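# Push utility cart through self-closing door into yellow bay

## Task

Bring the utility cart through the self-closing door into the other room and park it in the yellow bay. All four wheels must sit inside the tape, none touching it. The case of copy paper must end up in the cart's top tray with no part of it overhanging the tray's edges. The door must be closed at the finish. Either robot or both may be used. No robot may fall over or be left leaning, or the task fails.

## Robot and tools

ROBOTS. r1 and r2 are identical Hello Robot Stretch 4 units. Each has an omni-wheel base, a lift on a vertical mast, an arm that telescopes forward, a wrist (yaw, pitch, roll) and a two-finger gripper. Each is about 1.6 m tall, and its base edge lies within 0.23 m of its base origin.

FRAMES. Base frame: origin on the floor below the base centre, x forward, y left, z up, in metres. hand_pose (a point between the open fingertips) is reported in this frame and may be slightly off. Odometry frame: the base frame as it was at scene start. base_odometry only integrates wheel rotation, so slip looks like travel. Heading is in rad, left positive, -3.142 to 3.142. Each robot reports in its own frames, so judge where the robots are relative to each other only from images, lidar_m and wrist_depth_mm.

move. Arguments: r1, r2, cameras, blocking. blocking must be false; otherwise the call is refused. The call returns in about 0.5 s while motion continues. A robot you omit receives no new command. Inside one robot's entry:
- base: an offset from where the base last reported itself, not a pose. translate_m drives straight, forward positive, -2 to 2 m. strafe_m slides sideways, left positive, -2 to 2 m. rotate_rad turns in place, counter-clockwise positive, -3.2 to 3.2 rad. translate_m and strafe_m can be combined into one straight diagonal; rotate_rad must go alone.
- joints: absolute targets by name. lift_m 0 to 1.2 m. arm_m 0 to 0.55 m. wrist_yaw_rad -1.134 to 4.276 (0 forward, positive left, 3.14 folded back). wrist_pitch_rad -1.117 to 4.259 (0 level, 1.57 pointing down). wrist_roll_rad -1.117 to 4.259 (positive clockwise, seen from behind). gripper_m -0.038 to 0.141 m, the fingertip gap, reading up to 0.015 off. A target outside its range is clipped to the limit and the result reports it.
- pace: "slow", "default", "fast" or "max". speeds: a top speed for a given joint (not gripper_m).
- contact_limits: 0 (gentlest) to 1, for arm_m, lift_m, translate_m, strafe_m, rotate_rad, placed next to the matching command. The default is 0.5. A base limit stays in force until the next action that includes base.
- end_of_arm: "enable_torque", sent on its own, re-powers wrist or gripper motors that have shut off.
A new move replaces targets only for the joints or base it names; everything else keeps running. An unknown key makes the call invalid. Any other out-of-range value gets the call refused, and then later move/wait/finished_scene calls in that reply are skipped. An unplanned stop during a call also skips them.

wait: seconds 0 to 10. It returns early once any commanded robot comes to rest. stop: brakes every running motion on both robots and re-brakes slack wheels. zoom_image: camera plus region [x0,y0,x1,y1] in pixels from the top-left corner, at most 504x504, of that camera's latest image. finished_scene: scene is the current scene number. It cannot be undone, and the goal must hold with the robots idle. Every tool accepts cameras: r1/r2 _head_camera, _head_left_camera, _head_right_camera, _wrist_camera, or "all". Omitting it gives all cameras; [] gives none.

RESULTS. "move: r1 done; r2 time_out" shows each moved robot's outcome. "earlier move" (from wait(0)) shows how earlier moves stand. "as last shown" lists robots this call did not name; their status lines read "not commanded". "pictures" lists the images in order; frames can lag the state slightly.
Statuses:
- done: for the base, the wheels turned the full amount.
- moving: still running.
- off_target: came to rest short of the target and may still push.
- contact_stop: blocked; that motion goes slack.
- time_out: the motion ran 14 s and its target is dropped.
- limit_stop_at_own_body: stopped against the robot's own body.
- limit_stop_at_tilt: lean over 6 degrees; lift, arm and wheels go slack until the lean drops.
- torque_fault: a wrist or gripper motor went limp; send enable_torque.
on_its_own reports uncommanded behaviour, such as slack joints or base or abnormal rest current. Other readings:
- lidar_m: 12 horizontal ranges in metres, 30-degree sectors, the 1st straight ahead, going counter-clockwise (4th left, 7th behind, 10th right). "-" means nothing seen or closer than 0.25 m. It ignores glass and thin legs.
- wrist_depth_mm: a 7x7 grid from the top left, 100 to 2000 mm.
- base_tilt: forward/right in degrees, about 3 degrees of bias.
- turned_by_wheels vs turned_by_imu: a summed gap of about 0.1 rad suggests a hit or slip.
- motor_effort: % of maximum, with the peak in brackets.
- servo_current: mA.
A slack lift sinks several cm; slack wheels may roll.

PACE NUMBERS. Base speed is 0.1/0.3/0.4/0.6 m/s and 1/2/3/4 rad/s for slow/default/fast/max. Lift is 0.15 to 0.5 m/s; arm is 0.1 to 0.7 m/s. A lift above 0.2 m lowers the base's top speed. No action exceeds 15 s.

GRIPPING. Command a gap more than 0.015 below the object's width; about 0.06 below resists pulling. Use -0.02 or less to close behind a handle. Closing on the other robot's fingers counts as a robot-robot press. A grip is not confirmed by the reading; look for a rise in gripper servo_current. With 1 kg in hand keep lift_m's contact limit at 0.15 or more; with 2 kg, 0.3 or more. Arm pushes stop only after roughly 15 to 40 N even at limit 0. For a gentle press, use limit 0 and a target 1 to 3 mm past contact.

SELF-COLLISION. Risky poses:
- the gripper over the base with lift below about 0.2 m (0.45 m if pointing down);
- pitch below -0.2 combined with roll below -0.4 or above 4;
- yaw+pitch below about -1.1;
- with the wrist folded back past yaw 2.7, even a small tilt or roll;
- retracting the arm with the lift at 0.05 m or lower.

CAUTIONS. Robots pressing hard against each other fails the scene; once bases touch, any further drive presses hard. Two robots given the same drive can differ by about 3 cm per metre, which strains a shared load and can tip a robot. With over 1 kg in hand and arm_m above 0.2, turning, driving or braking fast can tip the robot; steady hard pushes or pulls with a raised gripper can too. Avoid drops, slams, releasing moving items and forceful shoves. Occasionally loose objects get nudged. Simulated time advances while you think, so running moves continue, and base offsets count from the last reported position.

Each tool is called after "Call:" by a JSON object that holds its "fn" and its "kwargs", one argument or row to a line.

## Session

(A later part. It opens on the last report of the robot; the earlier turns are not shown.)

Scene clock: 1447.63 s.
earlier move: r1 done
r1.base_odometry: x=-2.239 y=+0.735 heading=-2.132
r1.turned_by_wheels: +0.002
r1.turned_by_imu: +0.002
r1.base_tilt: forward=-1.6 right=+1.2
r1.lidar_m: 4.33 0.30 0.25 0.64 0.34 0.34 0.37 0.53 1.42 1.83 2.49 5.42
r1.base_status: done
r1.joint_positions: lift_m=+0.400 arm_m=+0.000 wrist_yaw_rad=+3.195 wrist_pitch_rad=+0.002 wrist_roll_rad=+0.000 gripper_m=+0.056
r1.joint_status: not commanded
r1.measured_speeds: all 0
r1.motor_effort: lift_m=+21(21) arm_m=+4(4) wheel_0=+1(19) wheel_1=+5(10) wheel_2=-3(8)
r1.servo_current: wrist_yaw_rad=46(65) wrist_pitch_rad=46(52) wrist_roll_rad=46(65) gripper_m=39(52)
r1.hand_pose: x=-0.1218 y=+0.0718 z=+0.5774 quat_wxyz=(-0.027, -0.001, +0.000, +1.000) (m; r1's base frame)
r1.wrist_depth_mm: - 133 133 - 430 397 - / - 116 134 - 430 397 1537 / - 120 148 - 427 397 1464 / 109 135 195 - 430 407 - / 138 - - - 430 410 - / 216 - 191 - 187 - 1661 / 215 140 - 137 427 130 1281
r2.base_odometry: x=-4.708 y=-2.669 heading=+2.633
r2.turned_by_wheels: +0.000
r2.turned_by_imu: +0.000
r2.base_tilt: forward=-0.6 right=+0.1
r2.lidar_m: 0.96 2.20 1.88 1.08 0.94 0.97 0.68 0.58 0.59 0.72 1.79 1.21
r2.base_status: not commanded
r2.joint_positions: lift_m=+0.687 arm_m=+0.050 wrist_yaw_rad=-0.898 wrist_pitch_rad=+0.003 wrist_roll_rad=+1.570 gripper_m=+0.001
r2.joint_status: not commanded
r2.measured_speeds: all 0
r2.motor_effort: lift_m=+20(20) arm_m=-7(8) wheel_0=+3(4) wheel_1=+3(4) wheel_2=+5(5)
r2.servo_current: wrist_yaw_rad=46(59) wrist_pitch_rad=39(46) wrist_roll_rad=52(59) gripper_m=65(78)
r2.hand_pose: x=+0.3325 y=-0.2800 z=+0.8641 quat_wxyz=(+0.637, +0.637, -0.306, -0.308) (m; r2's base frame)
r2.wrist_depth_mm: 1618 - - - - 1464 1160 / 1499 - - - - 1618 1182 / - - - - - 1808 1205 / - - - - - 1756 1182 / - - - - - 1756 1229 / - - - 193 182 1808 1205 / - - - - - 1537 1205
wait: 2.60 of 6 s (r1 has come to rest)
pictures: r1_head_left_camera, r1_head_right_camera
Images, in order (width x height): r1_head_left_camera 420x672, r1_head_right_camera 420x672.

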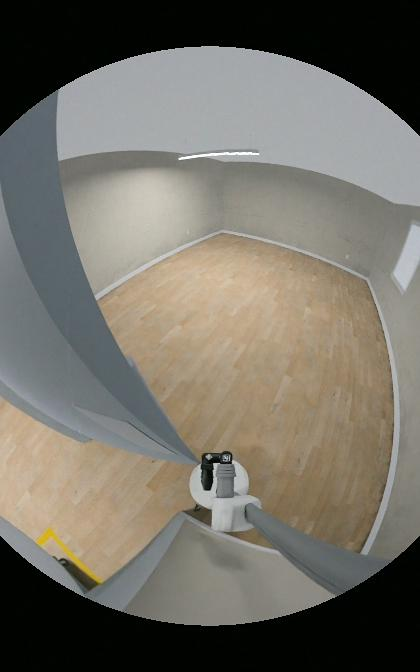

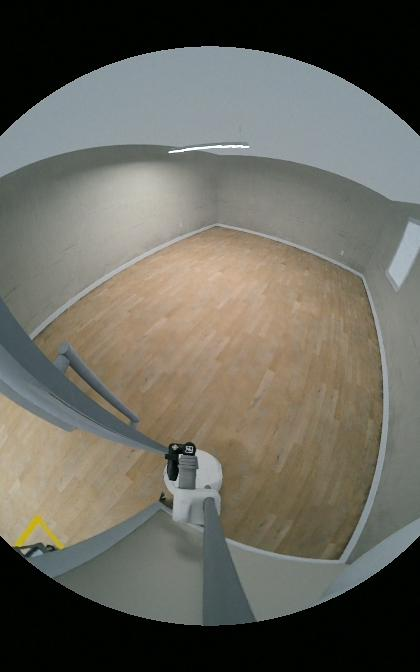

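Call:
{"fn": "move", "kwargs": {
  "blocking": false,
  "r1": {"base":{"translate_m":-0.13,"strafe_m":-0.26},"pace":"slow"},
  "cameras": ["r1_head_left_camera"]
}}

Call:
{"fn": "wait", "kwargs": {
  "seconds": 1.2,
  "cameras": ["r1_head_left_camera"]
}}

Call:
{"fn": "wait", "kwargs": {
  "seconds": 5,
  "cameras": ["r1_head_left_camera", "r1_head_right_camera"]
}}

Scene clock: 1455.60 s.
move: r1 moving
r1.base_odometry: x=-2.245 y=+0.746 heading=-2.132
r1.turned_by_wheels: +0.001
r1.turned_by_imu: +0.000
r1.base_tilt: forward=-1.6 right=+1.3
r1.lidar_m: 4.28 0.32 0.25 0.64 0.35 0.34 0.37 0.51 1.42 1.80 2.48 5.42
r1.base_status: translate_m moving; strafe_m moving
r1.joint_positions: lift_m=+0.400 arm_m=+0.000 wrist_yaw_rad=+3.195 wrist_pitch_rad=+0.002 wrist_roll_rad=+0.000 gripper_m=+0.056
r1.joint_status: not commanded
r1.measured_speeds: translate_m=-0.021 strafe_m=-0.043 rotate_rad=-0.003 lift_m=+0.000 arm_m=+0.000 wrist_yaw_rad=+0.000 wrist_pitch_rad=+0.000 wrist_roll_rad=+0.000
r1.motor_effort: lift_m=+21(21) arm_m=+3(4) wheel_0=+9(11) wheel_1=+1(5) wheel_2=-2(3)
r1.servo_current: wrist_yaw_rad=52(59) wrist_pitch_rad=46(46) wrist_roll_rad=59(59) gripper_m=39(52)
r1.hand_pose: x=-0.1218 y=+0.0718 z=+0.5774 quat_wxyz=(-0.027, -0.001, +0.000, +1.000) (m; r1's base frame)
r1.wrist_depth_mm: - 134 134 - 430 399 - / - 116 134 - 433 399 1499 / - 121 148 - 427 402 1464 / 109 135 194 - 430 404 387 / 137 - - - 430 410 389 / 216 - 190 - 187 - 392 / 214 140 - 136 427 - 1255
r2: as last shown
r2.base_tilt: forward=-0.7 right=+0.1
r2.lidar_m: 0.97 2.20 1.88 1.07 0.95 0.96 0.67 0.58 0.58 0.69 1.78 1.22
r2.servo_current: wrist_yaw_rad=46(59) wrist_pitch_rad=39(52) wrist_roll_rad=46(59) gripper_m=65(72)
r2.wrist_depth_mm: 1537 - - - - 1499 1182 / 1537 - - - - 1618 1182 / - - - - - 1756 1182 / - - - - - 1756 1205 / - - - - - 1756 1205 / - - - 193 182 1756 1205 / - - - - - 1499 1205
pictures: r1_head_left_camera
Images, in order (width x height): r1_head_left_camera 420x672.

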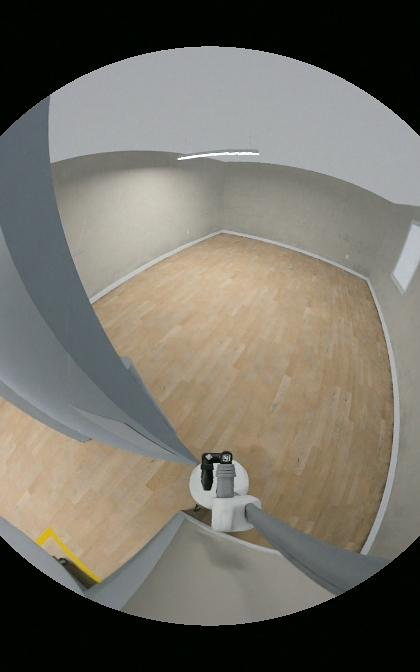

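Scene clock: 1456.80 s.
earlier move: r1 moving
r1.base_odometry: x=-2.301 y=+0.838 heading=-2.132
r1.turned_by_wheels: +0.000
r1.turned_by_imu: -0.001
r1.base_tilt: forward=-1.6 right=+1.3
r1.lidar_m: 4.44 3.23 1.50 0.30 0.36 0.34 0.36 0.51 1.46 1.66 2.34 5.42
r1.base_status: translate_m moving; strafe_m moving
r1.joint_positions: lift_m=+0.400 arm_m=+0.000 wrist_yaw_rad=+3.195 wrist_pitch_rad=+0.002 wrist_roll_rad=+0.000 gripper_m=+0.056
r1.joint_status: not commanded
r1.measured_speeds: translate_m=-0.046 strafe_m=-0.089 rotate_rad=-0.001 lift_m=+0.000 arm_m=+0.000 wrist_yaw_rad=+0.000 wrist_pitch_rad=+0.000 wrist_roll_rad=+0.000
r1.motor_effort: lift_m=+21(21) arm_m=+4(4) wheel_0=+4(11) wheel_1=-4(8) wheel_2=+6(6)
r1.servo_current: wrist_yaw_rad=46(65) wrist_pitch_rad=46(46) wrist_roll_rad=33(59) gripper_m=46(52)
r1.hand_pose: x=-0.1218 y=+0.0718 z=+0.5774 quat_wxyz=(-0.027, -0.001, +0.000, +1.000) (m; r1's base frame)
r1.wrist_depth_mm: - 134 - - 430 392 359 / - 118 134 - 433 394 359 / - 119 159 - 436 392 362 / 111 135 196 - 433 397 357 / 137 - - - 433 394 359 / 218 - 190 - 188 394 364 / 216 141 - 137 430 377 366
r2.base_odometry: x=-4.708 y=-2.669 heading=+2.633
r2.turned_by_wheels: +0.000
r2.turned_by_imu: +0.000
r2.base_tilt: forward=-0.7 right=+0.1
r2.lidar_m: 0.96 2.21 1.88 1.09 0.94 0.95 0.67 0.58 0.59 0.70 1.63 1.21
r2.base_status: not commanded
r2.joint_positions: lift_m=+0.687 arm_m=+0.050 wrist_yaw_rad=-0.898 wrist_pitch_rad=+0.003 wrist_roll_rad=+1.570 gripper_m=+0.001
r2.joint_status: not commanded
r2.measured_speeds: all 0
r2.motor_effort: lift_m=+20(20) arm_m=-7(8) wheel_0=+3(4) wheel_1=+3(4) wheel_2=+5(5)
r2.servo_current: wrist_yaw_rad=52(59) wrist_pitch_rad=52(52) wrist_roll_rad=46(59) gripper_m=72(72)
r2.hand_pose: x=+0.3325 y=-0.2800 z=+0.8641 quat_wxyz=(+0.637, +0.637, -0.306, -0.308) (m; r2's base frame)
r2.wrist_depth_mm: - - - - - - 1205 / 1618 - - - - 1576 1160 / - - - - - 1708 1229 / - - - - - 1756 1205 / - - - - - 1708 1205 / - - - 193 182 1756 1182 / - - - - - 1499 1182
wait: 1.20 s; no rest
pictures: r1_head_left_camera
Images, in order (width x height): r1_head_left_camera 420x672.

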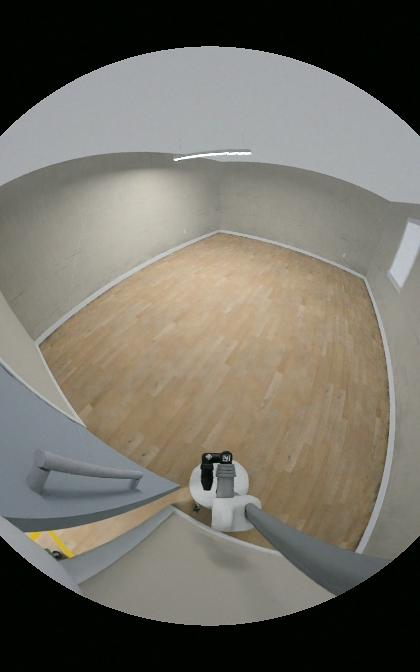

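Scene clock: 1459.30 s.
earlier move: r1 done
r1.base_odometry: x=-2.390 y=+0.984 heading=-2.132
r1.turned_by_wheels: +0.000
r1.turned_by_imu: -0.001
r1.base_tilt: forward=-1.6 right=+1.2
r1.lidar_m: 4.69 3.40 1.49 0.51 0.37 0.35 0.37 0.54 1.46 1.52 2.06 5.40
r1.base_status: done
r1.joint_positions: lift_m=+0.400 arm_m=+0.000 wrist_yaw_rad=+3.195 wrist_pitch_rad=+0.002 wrist_roll_rad=+0.000 gripper_m=+0.056
r1.joint_status: not commanded
r1.measured_speeds: all 0
r1.motor_effort: lift_m=+21(21) arm_m=+4(4) wheel_0=+4(11) wheel_1=-2(8) wheel_2=+3(6)
r1.servo_current: wrist_yaw_rad=52(72) wrist_pitch_rad=46(52) wrist_roll_rad=39(65) gripper_m=39(52)
r1.hand_pose: x=-0.1218 y=+0.0718 z=+0.5774 quat_wxyz=(-0.027, -0.001, +0.000, +1.000) (m; r1's base frame)
r1.wrist_depth_mm: - 134 - - 439 399 368 / - 118 134 - 439 399 368 / - 119 158 - 436 402 364 / 111 135 195 - 439 399 364 / 137 - - - 442 402 366 / 218 - 190 - 187 402 373 / 216 141 - 137 436 384 373
r2.base_odometry: x=-4.708 y=-2.669 heading=+2.633
r2.turned_by_wheels: +0.000
r2.turned_by_imu: +0.000
r2.base_tilt: forward=-0.7 right=+0.1
r2.lidar_m: 0.95 2.19 1.88 1.09 0.95 0.96 0.67 0.59 0.58 0.72 1.46 1.19
r2.base_status: not commanded
r2.joint_positions: lift_m=+0.687 arm_m=+0.050 wrist_yaw_rad=-0.898 wrist_pitch_rad=+0.003 wrist_roll_rad=+1.570 gripper_m=+0.001
r2.joint_status: not commanded
r2.measured_speeds: all 0
r2.motor_effort: lift_m=+20(20) arm_m=-7(8) wheel_0=+3(4) wheel_1=+3(4) wheel_2=+5(5)
r2.servo_current: wrist_yaw_rad=46(59) wrist_pitch_rad=39(52) wrist_roll_rad=52(59) gripper_m=78(78)
r2.hand_pose: x=+0.3325 y=-0.2800 z=+0.8641 quat_wxyz=(+0.637, +0.637, -0.306, -0.308) (m; r2's base frame)
r2.wrist_depth_mm: - - - - - - 1182 / 1499 - - - - 1537 1205 / - - - - - 1708 1205 / - - - - - 1756 1205 / - - - - - 1708 1229 / - - - 193 182 1756 1229 / - - - - - 1537 1182
wait: 2.50 of 5 s (r1 has come to rest)
pictures: r1_head_left_camera, r1_head_right_camera
Images, in order (width x height): r1_head_left_camera 420x672, r1_head_right_camera 420x672.

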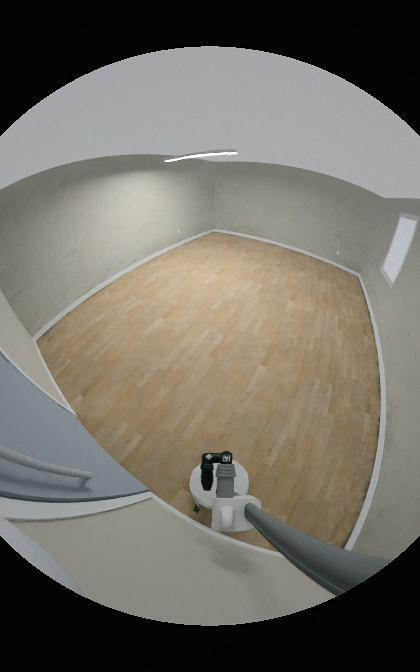

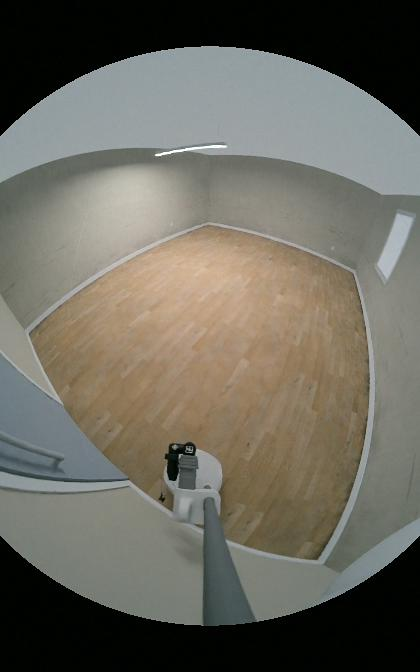

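Call:
{"fn": "wait", "kwargs": {
  "seconds": 1.5,
  "cameras": ["r1_head_right_camera","r1_head_left_camera","r2_head_right_camera","r2_head_left_camera"]
}}

Call:
{"fn": "zoom_image", "kwargs": {
  "camera": "r1_head_right_camera",
  "region": [0, 340, 160, 520]
}}

Call:
{"fn": "zoom_image", "kwargs": {
  "camera": "r1_head_left_camera",
  "region": [0, 340, 180, 540]
}}

Scene clock: 1465.63 s.
r1.base_odometry: x=-2.390 y=+0.984 heading=-2.132
r1.turned_by_wheels: +0.000
r1.turned_by_imu: +0.000
r1.base_tilt: forward=-1.6 right=+1.3
r1.lidar_m: 4.69 3.39 1.53 0.51 0.38 0.36 0.38 0.51 1.46 1.48 2.06 5.40
r1.base_status: done
r1.joint_positions: lift_m=+0.400 arm_m=+0.000 wrist_yaw_rad=+3.195 wrist_pitch_rad=+0.002 wrist_roll_rad=+0.000 gripper_m=+0.056
r1.joint_status: not commanded
r1.measured_speeds: all 0
r1.motor_effort: lift_m=+21(21) arm_m=+4(4) wheel_0=+4(11) wheel_1=-2(8) wheel_2=+3(6)
r1.servo_current: wrist_yaw_rad=46(72) wrist_pitch_rad=39(52) wrist_roll_rad=39(65) gripper_m=46(52)
r1.hand_pose: x=-0.1218 y=+0.0718 z=+0.5774 quat_wxyz=(-0.027, -0.001, +0.000, +1.000) (m; r1's base frame)
r1.wrist_depth_mm: - 134 - - 436 399 368 / - 118 133 - 436 399 366 / - 119 158 - 433 399 364 / 111 135 195 - 433 399 366 / 137 - - - 436 402 368 / 218 - 190 - 187 404 373 / 217 141 - 136 439 384 375
r2.base_odometry: x=-4.708 y=-2.669 heading=+2.633
r2.turned_by_wheels: +0.000
r2.turned_by_imu: +0.001
r2.base_tilt: forward=-0.7 right=+0.1
r2.lidar_m: 0.94 2.20 1.87 1.08 0.95 0.95 0.67 0.59 0.57 0.69 1.44 1.25
r2.base_status: not commanded
r2.joint_positions: lift_m=+0.687 arm_m=+0.050 wrist_yaw_rad=-0.898 wrist_pitch_rad=+0.003 wrist_roll_rad=+1.570 gripper_m=+0.001
r2.joint_status: not commanded
r2.measured_speeds: all 0
r2.motor_effort: lift_m=+20(20) arm_m=-7(8) wheel_0=+3(4) wheel_1=+3(4) wheel_2=+5(5)
r2.servo_current: wrist_yaw_rad=39(59) wrist_pitch_rad=39(52) wrist_roll_rad=65(59) gripper_m=72(78)
r2.hand_pose: x=+0.3325 y=-0.2800 z=+0.8641 quat_wxyz=(+0.637, +0.637, -0.306, -0.308) (m; r2's base frame)
r2.wrist_depth_mm: - - - - - - 1182 / 1537 - - - - 1576 1182 / - - - - - 1661 1182 / - - - - - 1756 1205 / - - - - - 1756 1205 / - - - 193 182 1708 1182 / - - - - - 1499 1205
wait: 1.50 s; at rest from the start
pictures: r1_head_left_camera, r1_head_right_camera, r2_head_left_camera, r2_head_right_camera
Images, in order (width x height): r1_head_left_camera 420x672, r1_head_right_camera 420x672, r2_head_left_camera 420x672, r2_head_right_camera 420x672.

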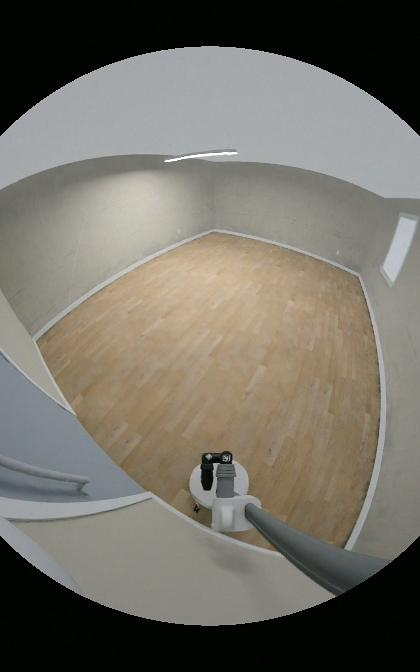

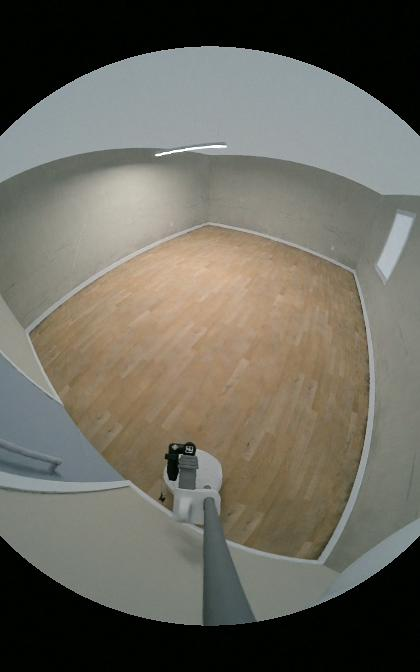

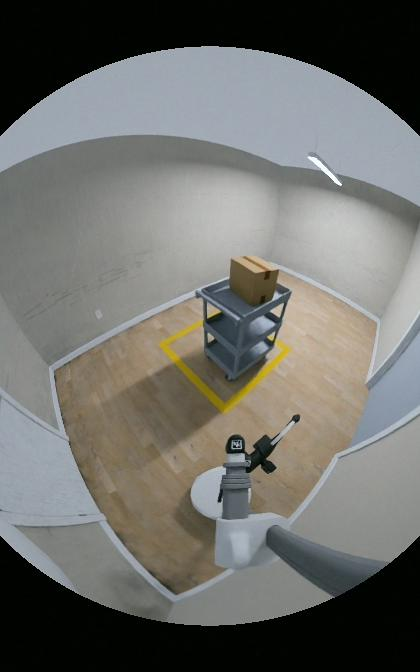

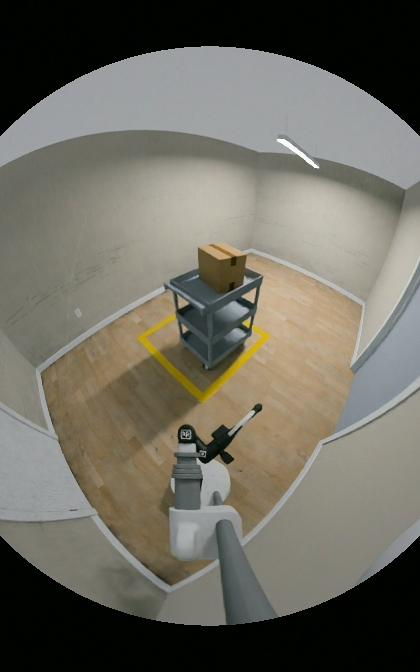

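Scaled by 2.800 from the camera's 420x672 image, which has a finer 600x960 frame.

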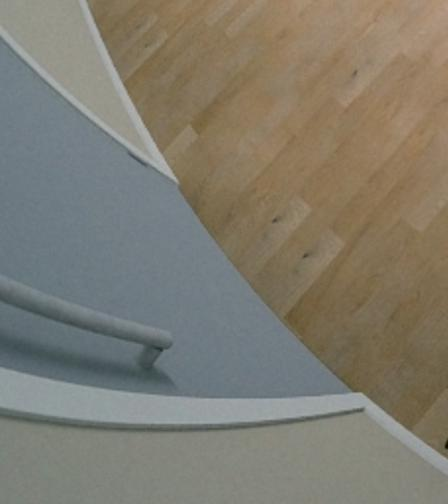

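Scaled by 2.520 from the camera's 420x672 image, which has a finer 600x960 frame.

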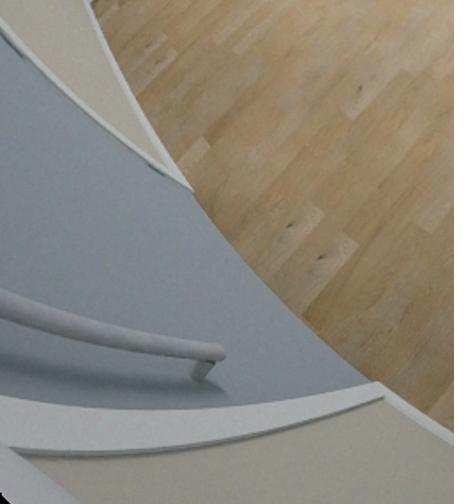

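Call:
{"fn": "zoom_image", "kwargs": {
  "camera": "r2_head_right_camera",
  "region": [300, 300, 420, 460]
}}

Call:
{"fn": "zoom_image", "kwargs": {
  "camera": "r2_head_left_camera",
  "region": [140, 220, 320, 420]
}}

Call:
{"fn": "zoom_image", "kwargs": {
  "camera": "r2_head_left_camera",
  "region": [310, 340, 420, 480]
}}

Scaled by 3.150 from the camera's 420x672 image, which has a finer 600x960 frame.

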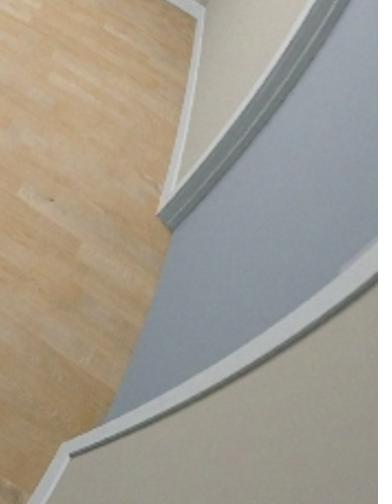

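Scaled by 2.520 from the camera's 420x672 image, which has a finer 600x960 frame.

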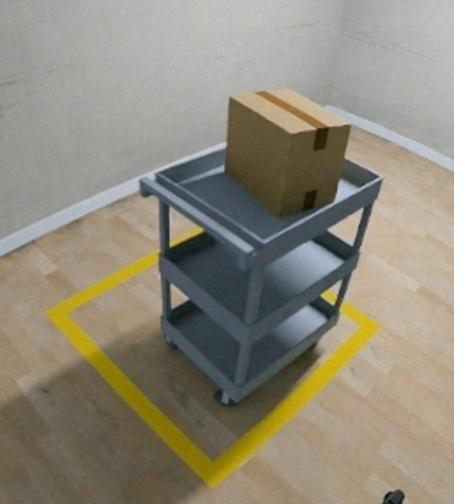

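Scaled by 3.600 from the camera's 420x672 image, which has a finer 600x960 frame.

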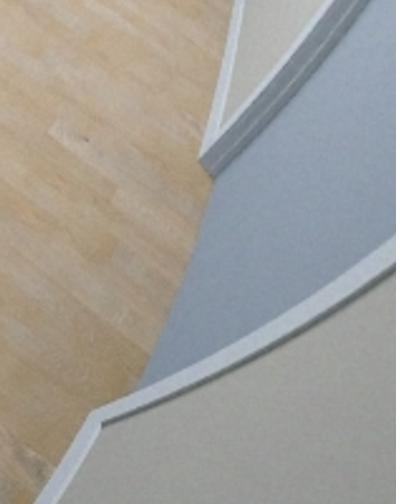

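Call:
{"fn": "zoom_image", "kwargs": {
  "camera": "r1_head_left_camera",
  "region": [110, 450, 170, 520]
}}

Call:
{"fn": "zoom_image", "kwargs": {
  "camera": "r1_head_left_camera",
  "region": [50, 380, 110, 450]
}}

Call:
{"fn": "zoom_image", "kwargs": {
  "camera": "r1_head_left_camera",
  "region": [0, 470, 70, 560]
}}

Scaled by 7.200 from the camera's 420x672 image, which has a finer 600x960 frame.

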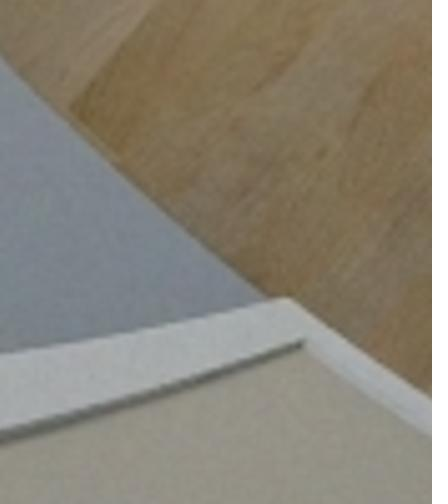

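Scaled by 7.200 from the camera's 420x672 image, which has a finer 600x960 frame.

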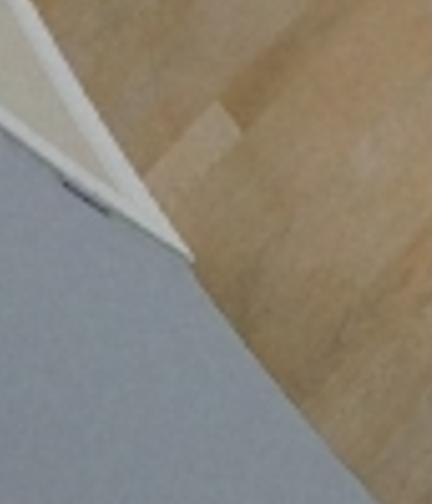

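Scaled by 5.600 from the camera's 420x672 image, which has a finer 600x960 frame.

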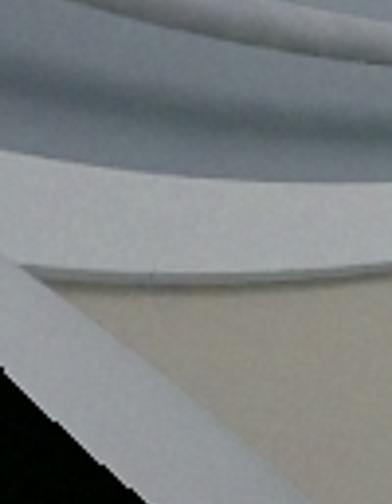

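Call:
{"fn": "finished_scene", "kwargs": {
  "scene": 2
}}

The scene is finished: the task was done.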